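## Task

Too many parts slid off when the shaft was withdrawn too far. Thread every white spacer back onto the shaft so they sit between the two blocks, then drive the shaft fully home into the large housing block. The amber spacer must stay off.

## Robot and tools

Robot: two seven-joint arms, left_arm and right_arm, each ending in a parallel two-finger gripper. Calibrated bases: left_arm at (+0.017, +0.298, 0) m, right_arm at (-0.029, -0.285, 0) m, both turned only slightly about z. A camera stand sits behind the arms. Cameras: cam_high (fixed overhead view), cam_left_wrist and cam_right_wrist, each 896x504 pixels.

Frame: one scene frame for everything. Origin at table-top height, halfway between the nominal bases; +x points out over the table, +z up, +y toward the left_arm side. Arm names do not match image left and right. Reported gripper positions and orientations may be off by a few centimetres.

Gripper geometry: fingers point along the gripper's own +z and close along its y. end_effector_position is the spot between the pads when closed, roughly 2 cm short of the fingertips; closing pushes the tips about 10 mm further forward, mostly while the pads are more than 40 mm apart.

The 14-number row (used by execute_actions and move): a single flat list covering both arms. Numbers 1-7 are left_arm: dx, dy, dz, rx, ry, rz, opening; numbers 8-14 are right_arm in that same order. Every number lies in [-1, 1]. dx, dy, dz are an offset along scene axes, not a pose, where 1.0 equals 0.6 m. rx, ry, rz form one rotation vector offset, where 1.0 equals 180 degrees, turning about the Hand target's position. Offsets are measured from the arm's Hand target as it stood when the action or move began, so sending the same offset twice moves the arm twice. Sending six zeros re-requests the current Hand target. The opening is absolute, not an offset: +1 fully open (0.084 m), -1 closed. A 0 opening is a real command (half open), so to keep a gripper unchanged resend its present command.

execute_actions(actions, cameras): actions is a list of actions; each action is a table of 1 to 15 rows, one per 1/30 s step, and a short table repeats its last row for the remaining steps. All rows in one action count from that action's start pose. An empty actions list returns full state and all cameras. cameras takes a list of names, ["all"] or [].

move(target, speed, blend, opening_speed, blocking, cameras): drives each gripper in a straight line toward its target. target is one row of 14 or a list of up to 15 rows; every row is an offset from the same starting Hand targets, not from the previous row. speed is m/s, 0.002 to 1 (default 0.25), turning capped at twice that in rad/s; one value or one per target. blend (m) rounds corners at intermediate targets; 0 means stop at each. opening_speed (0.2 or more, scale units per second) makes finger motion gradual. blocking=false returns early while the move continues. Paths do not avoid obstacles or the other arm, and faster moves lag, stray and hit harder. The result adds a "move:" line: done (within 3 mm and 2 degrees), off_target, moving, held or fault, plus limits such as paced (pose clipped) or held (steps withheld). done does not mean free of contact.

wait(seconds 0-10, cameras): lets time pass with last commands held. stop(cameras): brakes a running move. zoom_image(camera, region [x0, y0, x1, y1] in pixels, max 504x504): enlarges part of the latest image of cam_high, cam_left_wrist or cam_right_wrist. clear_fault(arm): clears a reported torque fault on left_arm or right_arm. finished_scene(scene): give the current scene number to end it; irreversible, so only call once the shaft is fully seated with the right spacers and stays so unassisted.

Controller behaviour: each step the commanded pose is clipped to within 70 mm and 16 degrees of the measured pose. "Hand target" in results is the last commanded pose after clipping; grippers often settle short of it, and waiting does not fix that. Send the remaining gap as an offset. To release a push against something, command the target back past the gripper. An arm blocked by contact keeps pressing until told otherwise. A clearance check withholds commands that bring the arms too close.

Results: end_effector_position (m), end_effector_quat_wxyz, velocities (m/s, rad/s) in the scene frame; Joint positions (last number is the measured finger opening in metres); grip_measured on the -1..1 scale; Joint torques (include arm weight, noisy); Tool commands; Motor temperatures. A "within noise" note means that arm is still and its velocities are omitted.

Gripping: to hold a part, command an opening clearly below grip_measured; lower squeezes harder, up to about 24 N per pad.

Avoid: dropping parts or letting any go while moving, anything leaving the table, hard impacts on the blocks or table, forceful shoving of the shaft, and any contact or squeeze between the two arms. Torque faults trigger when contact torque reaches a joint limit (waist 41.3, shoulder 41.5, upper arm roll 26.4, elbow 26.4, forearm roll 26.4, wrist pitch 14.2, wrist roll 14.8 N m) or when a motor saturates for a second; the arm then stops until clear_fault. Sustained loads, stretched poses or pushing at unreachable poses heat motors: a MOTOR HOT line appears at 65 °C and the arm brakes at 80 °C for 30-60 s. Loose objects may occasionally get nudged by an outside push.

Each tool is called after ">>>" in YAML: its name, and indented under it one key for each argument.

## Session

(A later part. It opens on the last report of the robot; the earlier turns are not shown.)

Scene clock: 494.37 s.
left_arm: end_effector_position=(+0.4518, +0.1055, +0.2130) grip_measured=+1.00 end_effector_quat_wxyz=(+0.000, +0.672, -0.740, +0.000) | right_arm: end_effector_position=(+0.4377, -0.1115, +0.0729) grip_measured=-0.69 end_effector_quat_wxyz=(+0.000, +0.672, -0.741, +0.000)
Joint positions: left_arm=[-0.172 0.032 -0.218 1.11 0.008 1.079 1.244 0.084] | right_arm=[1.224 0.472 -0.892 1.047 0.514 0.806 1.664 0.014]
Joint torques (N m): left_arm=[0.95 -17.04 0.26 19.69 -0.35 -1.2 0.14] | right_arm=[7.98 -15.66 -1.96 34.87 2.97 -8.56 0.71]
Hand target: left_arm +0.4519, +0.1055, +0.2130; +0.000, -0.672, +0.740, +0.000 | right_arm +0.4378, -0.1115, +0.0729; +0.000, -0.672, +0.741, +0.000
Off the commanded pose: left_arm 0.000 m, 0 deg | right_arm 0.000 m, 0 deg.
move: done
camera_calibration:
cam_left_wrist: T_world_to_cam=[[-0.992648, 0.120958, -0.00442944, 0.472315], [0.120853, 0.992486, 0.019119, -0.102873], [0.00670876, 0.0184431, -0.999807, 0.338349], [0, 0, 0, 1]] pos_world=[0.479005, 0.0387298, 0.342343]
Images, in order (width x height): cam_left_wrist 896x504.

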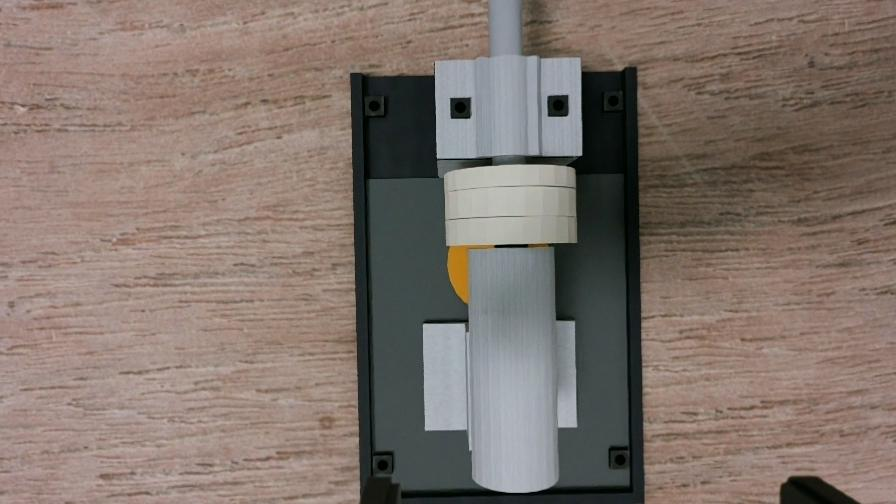

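>>> move:
  target:
    - [0,0.1,0.1,0,0,0,1,0,0,0,0,0,0,-0.5]
    - [0,0.1,0.1,0,0,0,1,0,0,0,0,0,0,-0.9]
  cameras: ["cam_left_wrist","cam_right_wrist"]

Scene clock: 500.37 s.
left_arm: end_effector_position=(+0.4519, +0.1655, +0.2730) grip_measured=+1.00 end_effector_quat_wxyz=(+0.000, +0.672, -0.740, +0.000) | right_arm: end_effector_position=(+0.4377, -0.1115, +0.0729) grip_measured=-0.69 end_effector_quat_wxyz=(+0.000, +0.672, -0.741, -0.001)
Joint positions: left_arm=[-0.109 -0.077 -0.152 1.162 -0.012 1.239 1.381 0.084] | right_arm=[1.224 0.472 -0.892 1.047 0.514 0.806 1.664 0.014]
Joint torques (N m): left_arm=[1.01 -15.32 0.6 20.23 -0.3 -1.25 0.12] | right_arm=[-4.84 -11.77 -9.51 24.21 0.44 -7.93 0.38]
Hand target: left_arm +0.4519, +0.1655, +0.2730; +0.000, -0.672, +0.740, +0.000 | right_arm +0.4378, -0.1115, +0.0729; +0.000, -0.672, +0.741, +0.000
Off the commanded pose: left_arm 0.000 m, 0 deg | right_arm 0.000 m, 0 deg.
move: done
camera_calibration:
cam_left_wrist: T_world_to_cam=[[-0.992648, 0.120959, -0.00442944, 0.465323], [0.120854, 0.992486, 0.019119, -0.16357], [0.00670876, 0.0184431, -0.999807, 0.397231], [0, 0, 0, 1]] pos_world=[0.479005, 0.0987298, 0.402343]
cam_right_wrist: T_world_to_cam=[[-0.996668, 0.0810398, 0.00923806, 0.476952], [0.0811171, 0.99667, 0.00832552, 0.14127], [-0.0085326, 0.00904715, -0.999923, 0.211109], [0, 0, 0, 1]] pos_world=[0.465705, -0.181361, 0.205511]
Images, in order (width x height): cam_left_wrist 896x504, cam_right_wrist 896x504.

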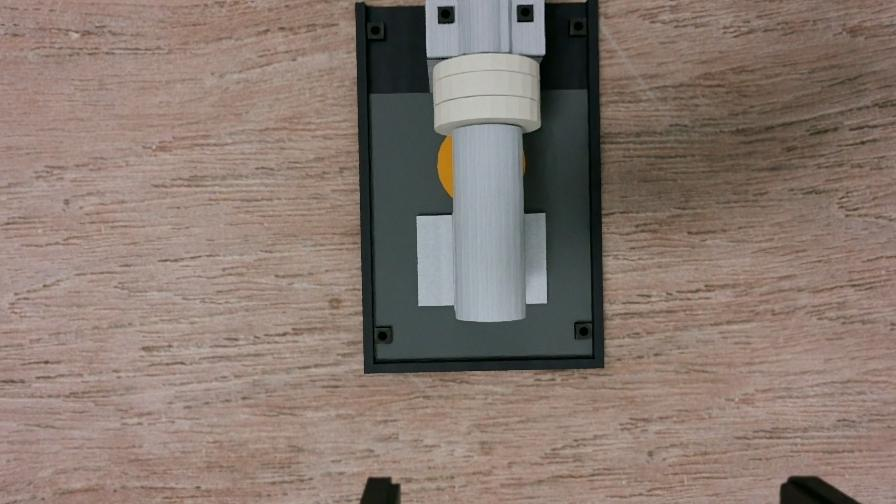

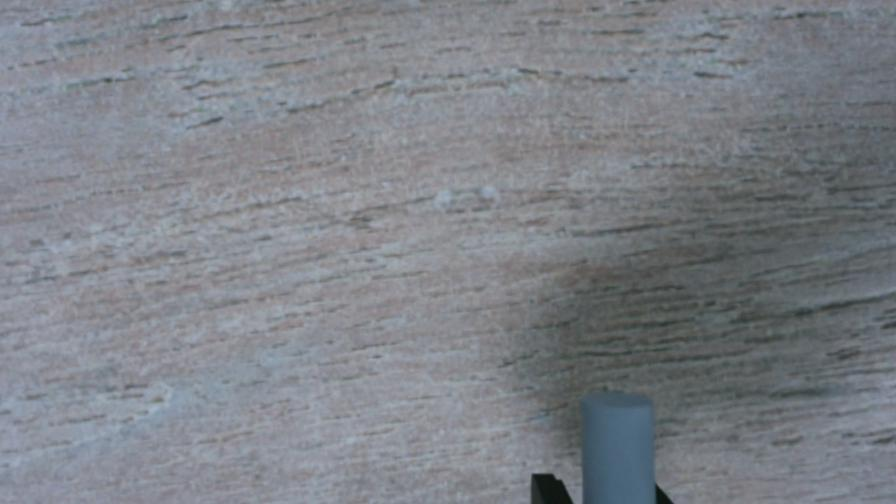

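>>> move:
  target:
    - [0,0,0,0,0,0,1,-0.002,0,0,0,0,0,-0.9]
    - [0,0,0,0,0,0,1,0.0008,0.0333,0,0,0,0,-1]
  speed: 0.04
  cameras: ["cam_left_wrist","cam_right_wrist"]

Scene clock: 510.90 s.
left_arm: end_effector_position=(+0.4519, +0.1655, +0.2730) grip_measured=+1.00 end_effector_quat_wxyz=(+0.000, +0.672, -0.740, +0.000) | right_arm: end_effector_position=(+0.4382, -0.0915, +0.0729) grip_measured=-0.69 end_effector_quat_wxyz=(+0.000, +0.672, -0.741, +0.000)
Joint positions: left_arm=[-0.109 -0.077 -0.152 1.162 -0.012 1.239 1.381 0.084] | right_arm=[1.237 0.493 -0.875 1.08 0.521 0.82 1.698 0.014]
Joint torques (N m): left_arm=[0.93 -15.41 0.5 20.07 -0.15 -1.34 -0.04] | right_arm=[0.46 -14.22 -6.2 21.78 0.71 -4.64 0.73]
Hand target: left_arm +0.4519, +0.1655, +0.2730; +0.000, -0.672, +0.740, +0.000 | right_arm +0.4382, -0.0915, +0.0729; +0.000, -0.672, +0.741, +0.000
Off the commanded pose: left_arm 0.000 m, 0 deg | right_arm 0.000 m, 0 deg.
move: done
camera_calibration:
cam_left_wrist: T_world_to_cam=[[-0.992648, 0.120959, -0.00442944, 0.465323], [0.120854, 0.992486, 0.019119, -0.16357], [0.00670876, 0.0184431, -0.999807, 0.397231], [0, 0, 0, 1]] pos_world=[0.479005, 0.0987298, 0.402343]
cam_right_wrist: T_world_to_cam=[[-0.996663, 0.0811364, 0.00893799, 0.475904], [0.0812112, 0.996662, 0.00835064, 0.121245], [-0.00823062, 0.00904864, -0.999925, 0.210893], [0, 0, 0, 1]] pos_world=[0.466205, -0.161361, 0.205611]
Images, in order (width x height): cam_left_wrist 896x504, cam_right_wrist 896x504.

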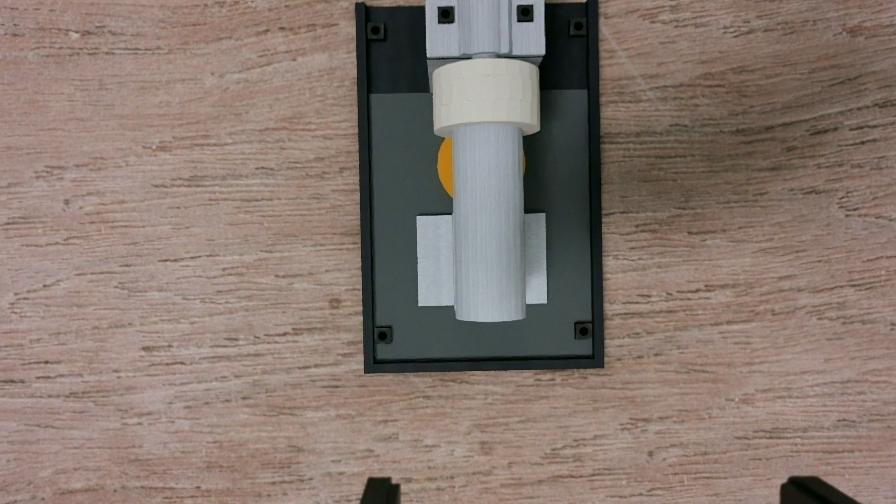

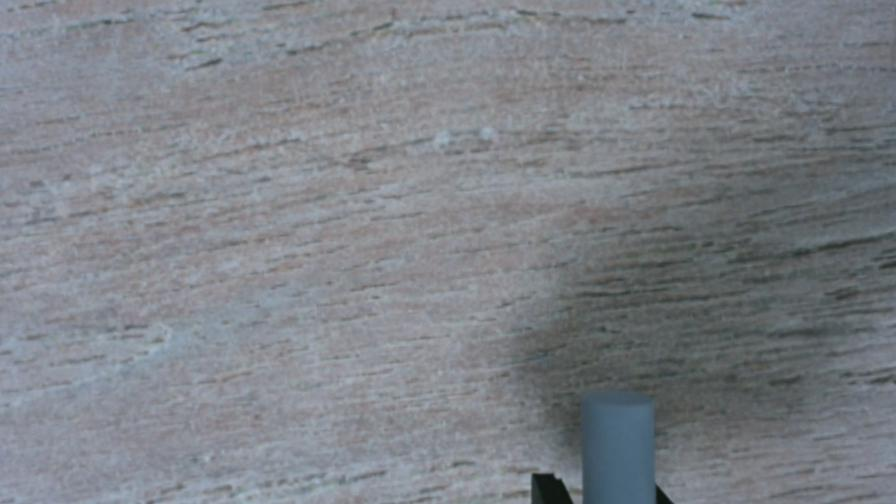

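>>> move:
  target: [0,0,0,0,0,0,1,0.0038,0.055,0,0,0,0,-1]
  speed: 0.05
  cameras: ["cam_left_wrist","cam_right_wrist"]

Scene clock: 519.03 s.
left_arm: end_effector_position=(+0.4519, +0.1655, +0.2730) grip_measured=+1.00 end_effector_quat_wxyz=(+0.000, +0.672, -0.740, +0.000) | right_arm: end_effector_position=(+0.4405, -0.0585, +0.0729) grip_measured=-0.69 end_effector_quat_wxyz=(+0.000, +0.672, -0.741, +0.000)
Joint positions: left_arm=[-0.109 -0.077 -0.152 1.162 -0.012 1.239 1.381 0.084] | right_arm=[1.25 0.535 -0.846 1.146 0.536 0.847 1.751 0.014]
Joint torques (N m): left_arm=[0.86 -15.34 0.47 20.11 -0.11 -1.34 -0.06] | right_arm=[-1.64 -13.63 -6.8 19.92 0.64 -4.48 0.83]
Hand target: left_arm +0.4519, +0.1655, +0.2730; +0.000, -0.672, +0.740, +0.000 | right_arm +0.4405, -0.0585, +0.0729; +0.000, -0.672, +0.741, +0.000
Off the commanded pose: left_arm 0.000 m, 0 deg | right_arm 0.000 m, 0 deg.
move: done
camera_calibration:
cam_left_wrist: T_world_to_cam=[[-0.992648, 0.120959, -0.00442944, 0.465323], [0.120854, 0.992486, 0.019119, -0.16357], [0.00670876, 0.0184431, -0.999807, 0.397231], [0, 0, 0, 1]] pos_world=[0.479005, 0.0987298, 0.402343]
cam_right_wrist: T_world_to_cam=[[-0.996662, 0.0811375, 0.00903765, 0.475498], [0.0812131, 0.996662, 0.00834252, 0.0881688], [-0.00833059, 0.00904865, -0.999924, 0.21066], [0, 0, 0, 1]] pos_world=[0.468505, -0.128361, 0.205611]
Images, in order (width x height): cam_left_wrist 896x504, cam_right_wrist 896x504.

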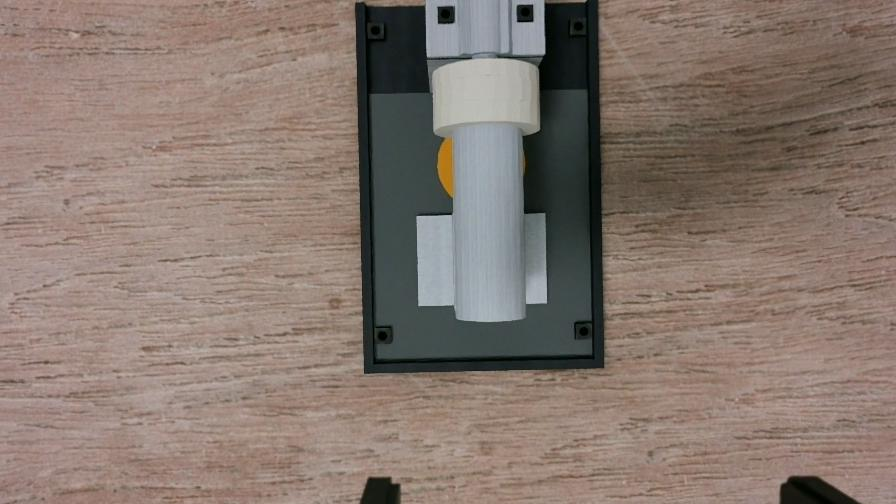

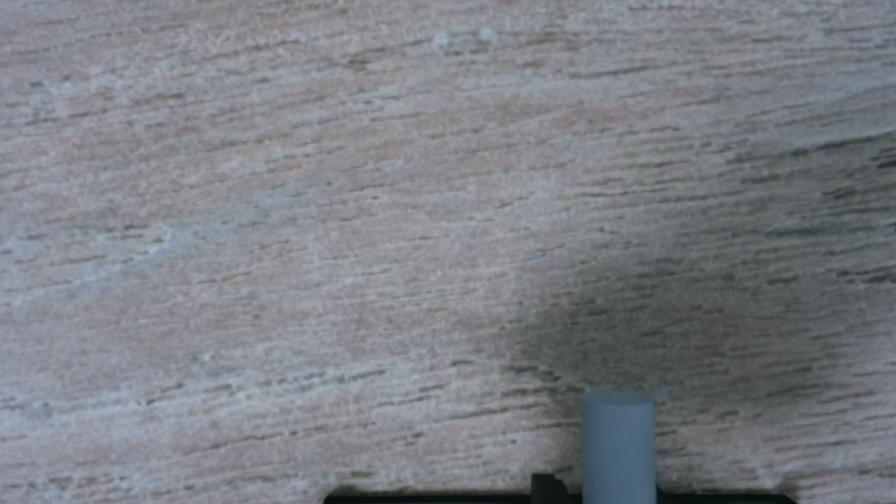

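>>> move:
  target: [0,0,0,0,0,0,1,0.0016,0.0235,0,0,0,0,-1]
  speed: 0.04
  cameras: ["cam_high","cam_right_wrist"]

Scene clock: 525.23 s.
left_arm: end_effector_position=(+0.4519, +0.1655, +0.2730) grip_measured=+1.00 end_effector_quat_wxyz=(+0.000, +0.672, -0.740, +0.000) | right_arm: end_effector_position=(+0.4410, -0.0608, +0.0752) grip_measured=-0.69 end_effector_quat_wxyz=(-0.010, -0.662, +0.749, +0.003)
Joint positions: left_arm=[-0.109 -0.077 -0.152 1.162 -0.012 1.239 1.381 0.084] | right_arm=[1.256 0.552 -0.868 1.169 0.54 0.889 1.771 0.014]
Joint torques (N m): left_arm=[0.78 -15.35 0.39 20.17 -0.09 -1.28 0.01] | right_arm=[-7.34 -14.7 -10.38 25.08 0.36 -9.1 0.76]
Hand target: left_arm +0.4519, +0.1655, +0.2730; +0.000, -0.672, +0.740, +0.000 | right_arm +0.4410, -0.0608, +0.0752; -0.010, -0.662, +0.749, +0.003 (not the last commanded pose)
Tool commands: left_gripper/opening=+1.0 right_gripper/opening=-1.0
Off the commanded pose: left_arm 0.000 m, 0 deg | right_arm 0.017 m, 2 deg.
TORQUE FAULT: the external load on joint 3 (upper arm roll) of the right arm reached its load limit, and that arm stopped. The contact can be on any part of that arm beyond that joint, not only on its tool. A torque fault puts only its own arm into a fault stop. That arm's remaining commands of this call were not run. The hold on joint 3 (upper arm roll) of that arm was moved back by the arm itself, up to 3 degrees, as the stop began, but a joint of that arm was then at its load limit, so every hold on that arm was set where that arm was. That arm may still press on what stopped it. That arm is still stopped at the end of this call. While its stop runs, that arm, its gripper or tool too, takes no new command.
CLEAR FAULT: the right arm stays stopped (state 4) until you call clear_fault(arm="right_arm").
End effector pose when the fault began: right_arm: position (+0.4412, -0.0472, +0.0727), quat_wxyz (+0.001, +0.671, -0.742, -0.001)
Joint positions when the fault began: right_arm=[1.253 0.552 -0.837 1.173 0.54 0.861 1.771 0.014]
move: fault (right_arm)
camera_calibration:
cam_right_wrist: T_world_to_cam=[[-0.993954, 0.106651, 0.0261058, 0.475237], [0.106578, 0.994296, -0.00418005, 0.0800487], [-0.0264027, -0.00137249, -0.99965, 0.220233], [0, 0, 0, 1]] pos_world=[0.469647, -0.129974, 0.208084]
Images, in order (width x height): cam_high 896x504, cam_right_wrist 896x504.

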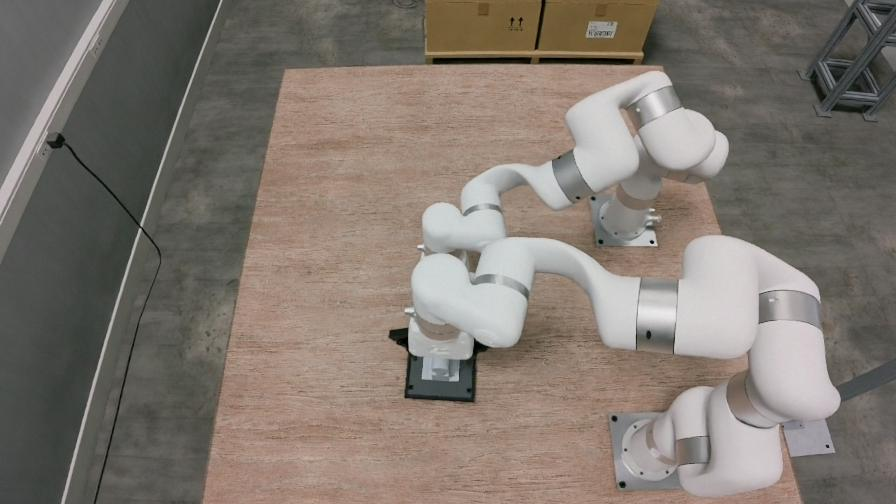

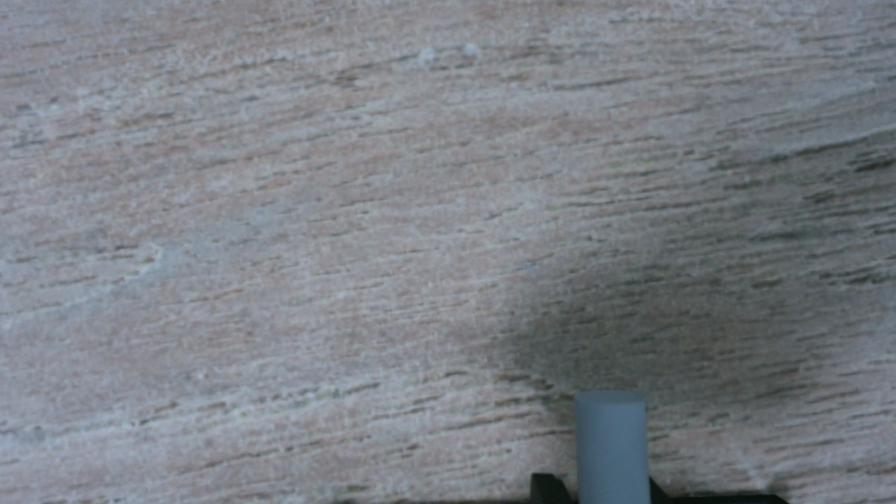

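>>> clear_fault:
  arm: "right_arm"

>>> move:
  target: [0,0,0,0,0,0,1,0,0,0,0,0,0,-0.3]

>>> move:
  target: [0,0,0,0,0,0,1,0,-0.06,0.14,0,0,0,-0.3]
  cameras: ["all"]

Scene clock: 529.53 s.
left_arm: end_effector_position=(+0.4519, +0.1655, +0.2730) grip_measured=+1.00 end_effector_quat_wxyz=(+0.000, +0.672, -0.740, +0.000) | right_arm: end_effector_position=(+0.4410, -0.0608, +0.0752) grip_measured=-0.69 end_effector_quat_wxyz=(-0.010, -0.662, +0.749, +0.003)
Joint positions: left_arm=[-0.109 -0.077 -0.152 1.162 -0.012 1.239 1.381 0.084] | right_arm=[1.256 0.552 -0.868 1.169 0.54 0.889 1.771 0.014]
Joint torques (N m): left_arm=[0.74 -15.42 0.52 20.09 -0.09 -1.29 -0.04] | right_arm=[-7.26 -14.35 -10.47 25.02 0.23 -9.11 0.81]
Hand target: left_arm +0.4519, +0.1655, +0.2730; +0.000, -0.672, +0.740, +0.000 | right_arm +0.4410, -0.0608, +0.0752; -0.010, -0.662, +0.749, +0.003 (not the last commanded pose)
Tool commands: left_gripper/opening=+1.0 right_gripper/opening=-1.0
Off the commanded pose: left_arm 0.000 m, 0 deg | right_arm 0.017 m, 2 deg.
TORQUE FAULT, CONTINUED: the right arm's stop, for the torque fault of joint 3 (upper arm roll) that an earlier result reported, is over. The call counts as one of the actions that you can send in this scene. The hold on joint 3 (upper arm roll) of that arm was moved back by the arm itself, up to 3 degrees, as the stop began, but a joint of that arm was then at its load limit, so every hold on that arm was set where that arm was. That arm's target is now where it stood when the stop ended, not its last command. That arm's gripper keeps its grip as last carried out, and that arm accepts commands again: back off and push less far.
CLEAR FAULT: your call cleared the right arm's torque fault. If a joint's load stays at its limit, that arm stops again at once.

Scene clock: 530.03 s.
left_arm: end_effector_position=(+0.4519, +0.1655, +0.2730) grip_measured=+1.00 end_effector_quat_wxyz=(+0.000, +0.672, -0.740, +0.000) | right_arm: end_effector_position=(+0.4410, -0.0608, +0.0752) grip_measured=-0.32 end_effector_quat_wxyz=(-0.010, -0.662, +0.749, +0.003)
Joint positions: left_arm=[-0.109 -0.077 -0.152 1.162 -0.012 1.239 1.381 0.084] | right_arm=[1.256 0.552 -0.868 1.169 0.54 0.889 1.771 0.03]
Joint torques (N m): left_arm=[0.89 -15.37 0.35 20.14 -0.08 -1.31 -0.03] | right_arm=[0.69 -16.29 -6.38 15.92 -0.27 -1.48 0.29]
Hand target: left_arm +0.4519, +0.1655, +0.2730; +0.000, -0.672, +0.740, +0.000 | right_arm +0.4410, -0.0608, +0.0752; -0.010, -0.662, +0.749, +0.003
Off the commanded pose: left_arm 0.000 m, 0 deg | right_arm 0.000 m, 0 deg.
move: done

Scene clock: 530.93 s.
left_arm: end_effector_position=(+0.4519, +0.1655, +0.2730) grip_measured=+1.00 end_effector_quat_wxyz=(+0.000, +0.672, -0.740, +0.000) | right_arm: end_effector_position=(+0.4410, -0.0968, +0.1592) grip_measured=-0.32 end_effector_quat_wxyz=(-0.010, -0.662, +0.749, +0.003)
Joint positions: left_arm=[-0.109 -0.077 -0.152 1.162 -0.012 1.239 1.381 0.084] | right_arm=[1.33 0.356 -1.015 1.177 0.348 1.033 1.826 0.03]
Joint torques (N m): left_arm=[0.81 -15.42 0.39 20.17 -0.01 -1.36 -0.02] | right_arm=[1.26 -13.01 -5.06 18.02 -0.36 -1.57 0.28]
Hand target: left_arm +0.4519, +0.1655, +0.2730; +0.000, -0.672, +0.740, +0.000 | right_arm +0.4410, -0.0968, +0.1592; -0.010, -0.662, +0.749, +0.003
Off the commanded pose: left_arm 0.000 m, 0 deg | right_arm 0.000 m, 0 deg.
move: done
camera_calibration:
cam_left_wrist: T_world_to_cam=[[-0.992648, 0.120959, -0.00442944, 0.465323], [0.120854, 0.992486, 0.019119, -0.16357], [0.00670876, 0.0184431, -0.999807, 0.397231], [0, 0, 0, 1]] pos_world=[0.479005, 0.0987298, 0.402343]
cam_right_wrist: T_world_to_cam=[[-0.993951, 0.106654, 0.0262051, 0.476854], [0.10658, 0.994295, -0.00419072, 0.116196], [-0.0265026, -0.00137242, -0.999648, 0.3042], [0, 0, 0, 1]] pos_world=[0.469647, -0.165974, 0.292084]

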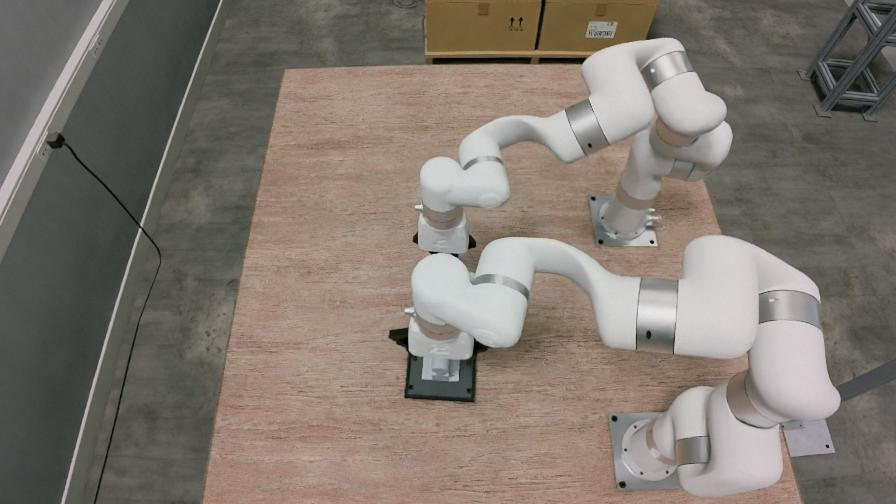

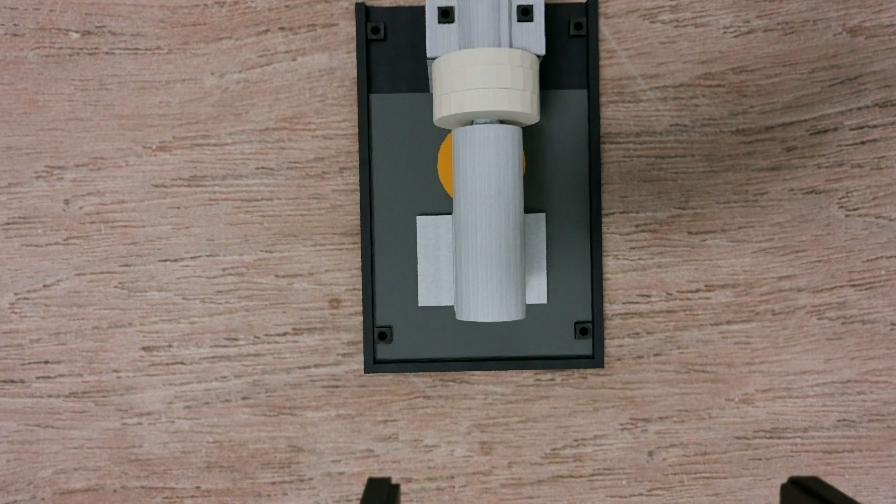

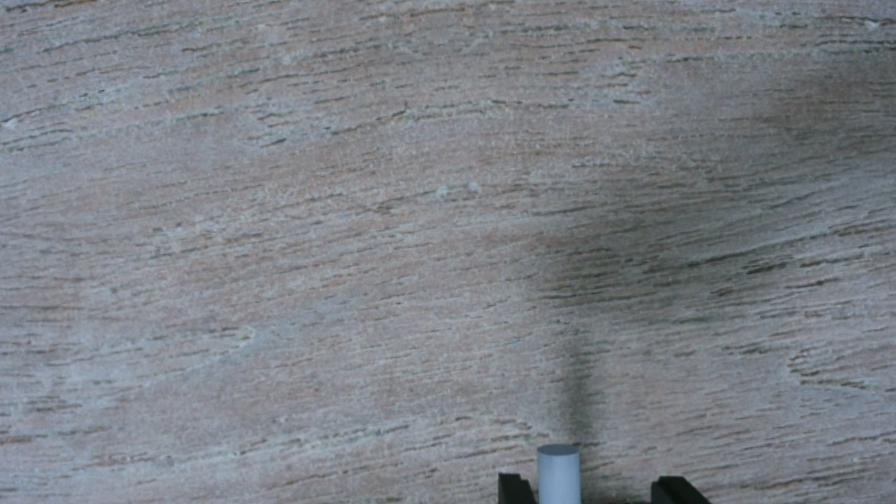

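>>> move:
  target:
    - [0,0,0,0,0,0,1,-0.009,-0.047,0,0.0029,-0.006,0.0081,-1]
    - [0,0,0,0,0,0,1,-0.009,-0.047,-0.1437,0.0029,-0.006,0.0081,-1]
  speed: 0.15
  cameras: ["cam_right_wrist"]

Scene clock: 545.37 s.
left_arm: end_effector_position=(+0.4519, +0.1655, +0.2730) grip_measured=+1.00 end_effector_quat_wxyz=(+0.000, +0.672, -0.740, +0.000) | right_arm: end_effector_position=(+0.4356, -0.1250, +0.0730) grip_measured=-1.00 end_effector_quat_wxyz=(+0.000, +0.671, -0.741, +0.000)
Joint positions: left_arm=[-0.109 -0.077 -0.152 1.162 -0.012 1.239 1.381 0.084] | right_arm=[1.232 0.461 -0.919 1.021 0.515 0.798 1.637 0]
Joint torques (N m): left_arm=[0.8 -15.3 0.3 20.16 -0.2 -1.34 -0.06] | right_arm=[-0.73 -13.17 -5.51 16.49 0.01 -1.58 -0.14]
Hand target: left_arm +0.4519, +0.1655, +0.2730; +0.000, -0.672, +0.740, +0.000 | right_arm +0.4356, -0.1250, +0.0730; +0.000, -0.671, +0.741, +0.000
Off the commanded pose: left_arm 0.000 m, 0 deg | right_arm 0.000 m, 0 deg.
move: done
camera_calibration:
cam_right_wrist: T_world_to_cam=[[-0.996662, 0.0812406, 0.00810138, 0.476104], [0.0812956, 0.996667, 0.00671407, 0.154948], [-0.00752893, 0.00735026, -0.999945, 0.210719], [0, 0, 0, 1]] pos_world=[0.463504, -0.19466, 0.20581]
Images, in order (width x height): cam_right_wrist 896x504.

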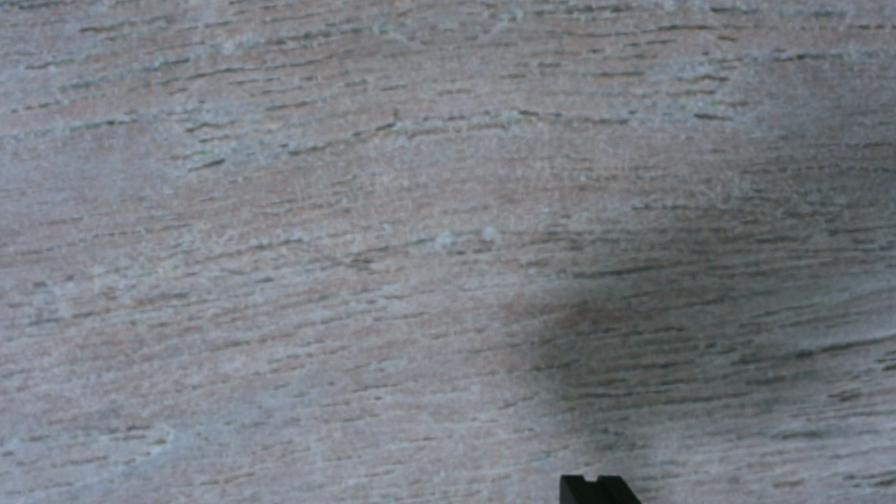

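>>> move:
  target: [0,0,0,0,0,0,1,0.004,0.05,0,0,0,0,-1]
  speed: 0.04
  cameras: ["cam_left_wrist"]

>>> move:
  target: [0,0,0,0,0,0,1,0.002,0.025,0,0,0,0,-1]
  speed: 0.03
  cameras: ["cam_left_wrist"]

Scene clock: 555.30 s.
left_arm: end_effector_position=(+0.4519, +0.1655, +0.2730) grip_measured=+1.00 end_effector_quat_wxyz=(+0.000, +0.672, -0.740, +0.000) | right_arm: end_effector_position=(+0.4501, -0.1233, +0.0822) grip_measured=-1.00 end_effector_quat_wxyz=(+0.004, -0.653, +0.757, -0.011)
Joint positions: left_arm=[-0.109 -0.077 -0.152 1.162 -0.012 1.239 1.381 0.084] | right_arm=[1.245 0.493 -0.948 1.067 0.527 0.819 1.682 0]
Joint torques (N m): left_arm=[0.57 -15.37 0.38 20.13 -0.12 -1.34 -0.05] | right_arm=[1.42 -14.08 -6.32 16.58 0.02 -1.77 0.15]
Hand target: left_arm +0.4519, +0.1655, +0.2730; +0.000, -0.672, +0.740, +0.000 | right_arm +0.4501, -0.1233, +0.0822; +0.004, -0.653, +0.757, -0.011 (not the last commanded pose)
Tool commands: left_gripper/opening=+1.0 right_gripper/opening=-1.0
Off the commanded pose: left_arm 0.000 m, 0 deg | right_arm 0.032 m, 3 deg.
TORQUE FAULT: the external load on joint 3 (upper arm roll) of the right arm reached its load limit, and that arm stopped. The contact can be on any part of that arm beyond that joint, not only on its tool. A torque fault puts only its own arm into a fault stop. That arm's remaining commands of this call were not run. The hold on joint 3 (upper arm roll) of that arm was moved back by the arm itself, up to 3 degrees, as the stop began. That arm is still stopped at the end of this call. While its stop runs, that arm, its gripper or tool too, takes no new command.
CLEAR FAULT: the right arm stays stopped (state 4) until you call clear_fault(arm="right_arm").
End effector pose when the fault began: right_arm: position (+0.4378, -0.0998, +0.0727), quat_wxyz (+0.001, +0.670, -0.742, +0.001)
Joint positions when the fault began: right_arm=[1.245 0.492 -0.896 1.067 0.527 0.819 1.682 0]
move: fault (right_arm)
camera_calibration:
cam_left_wrist: T_world_to_cam=[[-0.992648, 0.120959, -0.00442944, 0.465323], [0.120854, 0.992486, 0.019119, -0.16357], [0.00670876, 0.0184431, -0.999807, 0.397231], [0, 0, 0, 1]] pos_world=[0.479005, 0.0987298, 0.402343]
Images, in order (width x height): cam_left_wrist 896x504.

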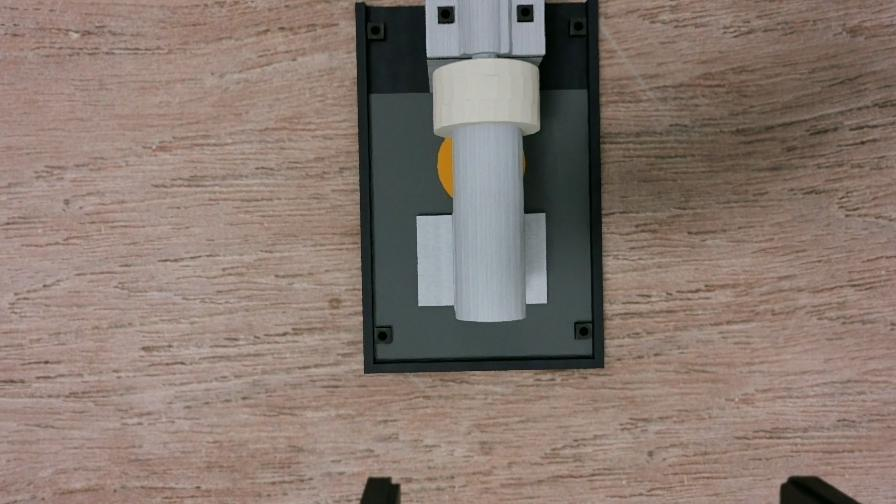

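not run: an earlier result of this reply reported a stop or a fault. Calls in your next reply go to the robot.

>>> clear_fault:
  arm: "right_arm"

>>> move:
  target: [0,-0.1,0.05,0,0,0,1,-0.02,-0.08,0.2,-0.004,-0.004,0.01,-1]
  cameras: ["all"]

Scene clock: 563.50 s.
left_arm: end_effector_position=(+0.4519, +0.1655, +0.2730) grip_measured=+1.00 end_effector_quat_wxyz=(+0.000, +0.672, -0.740, +0.000) | right_arm: end_effector_position=(+0.4501, -0.1233, +0.0822) grip_measured=-1.00 end_effector_quat_wxyz=(+0.004, -0.653, +0.757, -0.011)
Joint positions: left_arm=[-0.109 -0.077 -0.152 1.162 -0.012 1.239 1.381 0.084] | right_arm=[1.245 0.493 -0.948 1.067 0.527 0.819 1.682 0]
Joint torques (N m): left_arm=[0.86 -15.3 0.37 20.14 -0.19 -1.28 -0.06] | right_arm=[1.27 -14.11 -6.18 16.57 -0.03 -1.8 0.14]
Hand target: left_arm +0.4519, +0.1655, +0.2730; +0.000, -0.672, +0.740, +0.000 | right_arm +0.4501, -0.1233, +0.0822; +0.004, -0.653, +0.757, -0.011 (not the last commanded pose)
Tool commands: left_gripper/opening=+1.0 right_gripper/opening=-1.0
Off the commanded pose: left_arm 0.000 m, 0 deg | right_arm 0.032 m, 3 deg.
TORQUE FAULT, CONTINUED: the right arm's stop, for the torque fault of joint 3 (upper arm roll) that an earlier result reported, is over. The call counts as one of the actions that you can send in this scene. The hold on joint 3 (upper arm roll) of that arm was moved back by the arm itself, up to 3 degrees, as the stop began. That arm's target is now where it stood when the stop ended, not its last command. That arm's gripper keeps its grip as last carried out, and that arm accepts commands again: back off and push less far.
CLEAR FAULT: your call cleared the right arm's torque fault. If a joint's load stays at its limit, that arm stops again at once.

Scene clock: 564.70 s.
left_arm: end_effector_position=(+0.4519, +0.1055, +0.3030) grip_measured=+1.00 end_effector_quat_wxyz=(+0.000, +0.672, -0.740, +0.000) | right_arm: end_effector_position=(+0.4381, -0.1713, +0.2022) grip_measured=-1.00 end_effector_quat_wxyz=(+0.005, -0.665, +0.747, -0.020)
Joint positions: left_arm=[-0.167 -0.012 -0.219 1.319 -0.003 1.332 1.252 0.084] | right_arm=[1.463 0.101 -1.218 1.076 0.075 1.014 1.873 0]
Joint torques (N m): left_arm=[-0.37 -15.34 -0.03 20.16 0.09 -1.22 -0.14] | right_arm=[1.37 -6.68 -1.73 19.23 -0.44 -1.81 0.34]
Hand target: left_arm +0.4519, +0.1055, +0.3030; +0.000, -0.672, +0.740, +0.000 | right_arm +0.4381, -0.1713, +0.2022; +0.005, -0.665, +0.747, -0.020
Off the commanded pose: left_arm 0.000 m, 0 deg | right_arm 0.000 m, 0 deg.
move: done
camera_calibration:
cam_left_wrist: T_world_to_cam=[[-0.992648, 0.120959, -0.00442944, 0.472714], [0.120854, 0.992486, 0.019119, -0.104594], [0.00670876, 0.0184431, -0.999807, 0.428332], [0, 0, 0, 1]] pos_world=[0.479005, 0.0387298, 0.432343]
cam_right_wrist: T_world_to_cam=[[-0.994729, 0.0984748, -0.0285698, 0.490879], [0.0988476, 0.995031, -0.0119384, 0.195807], [0.0272522, -0.0146995, -0.999521, 0.321112], [0, 0, 0, 1]] pos_world=[0.460185, -0.238453, 0.33732]

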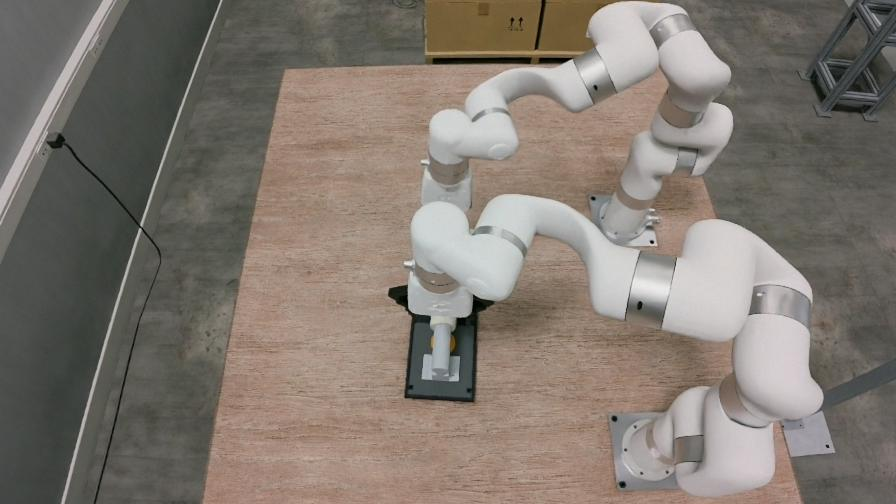

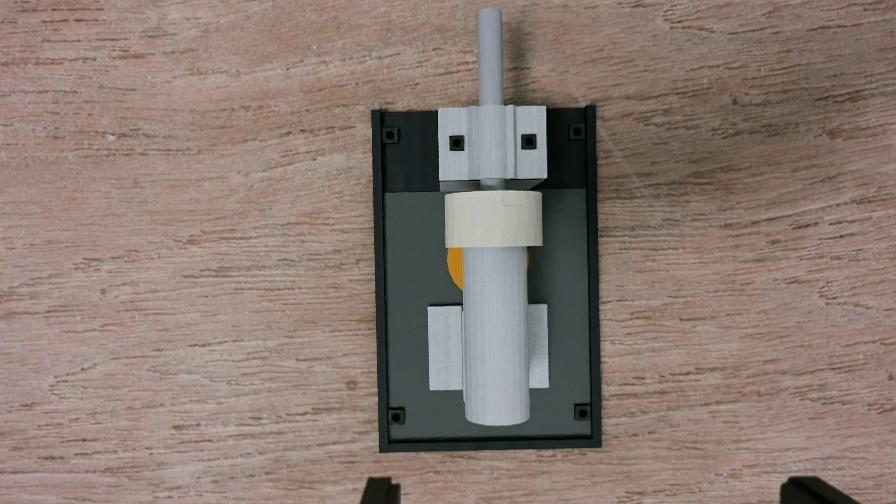

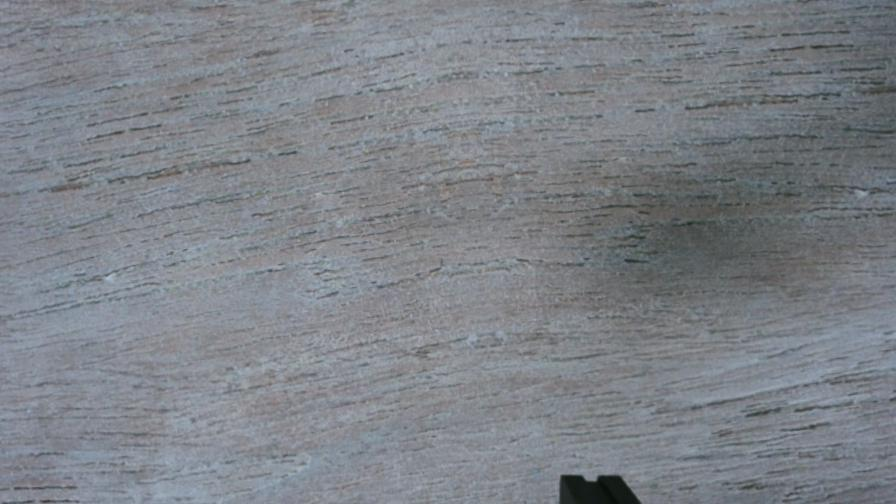

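>>> finished_scene:
  scene: 1

The scene is finished: the task was done.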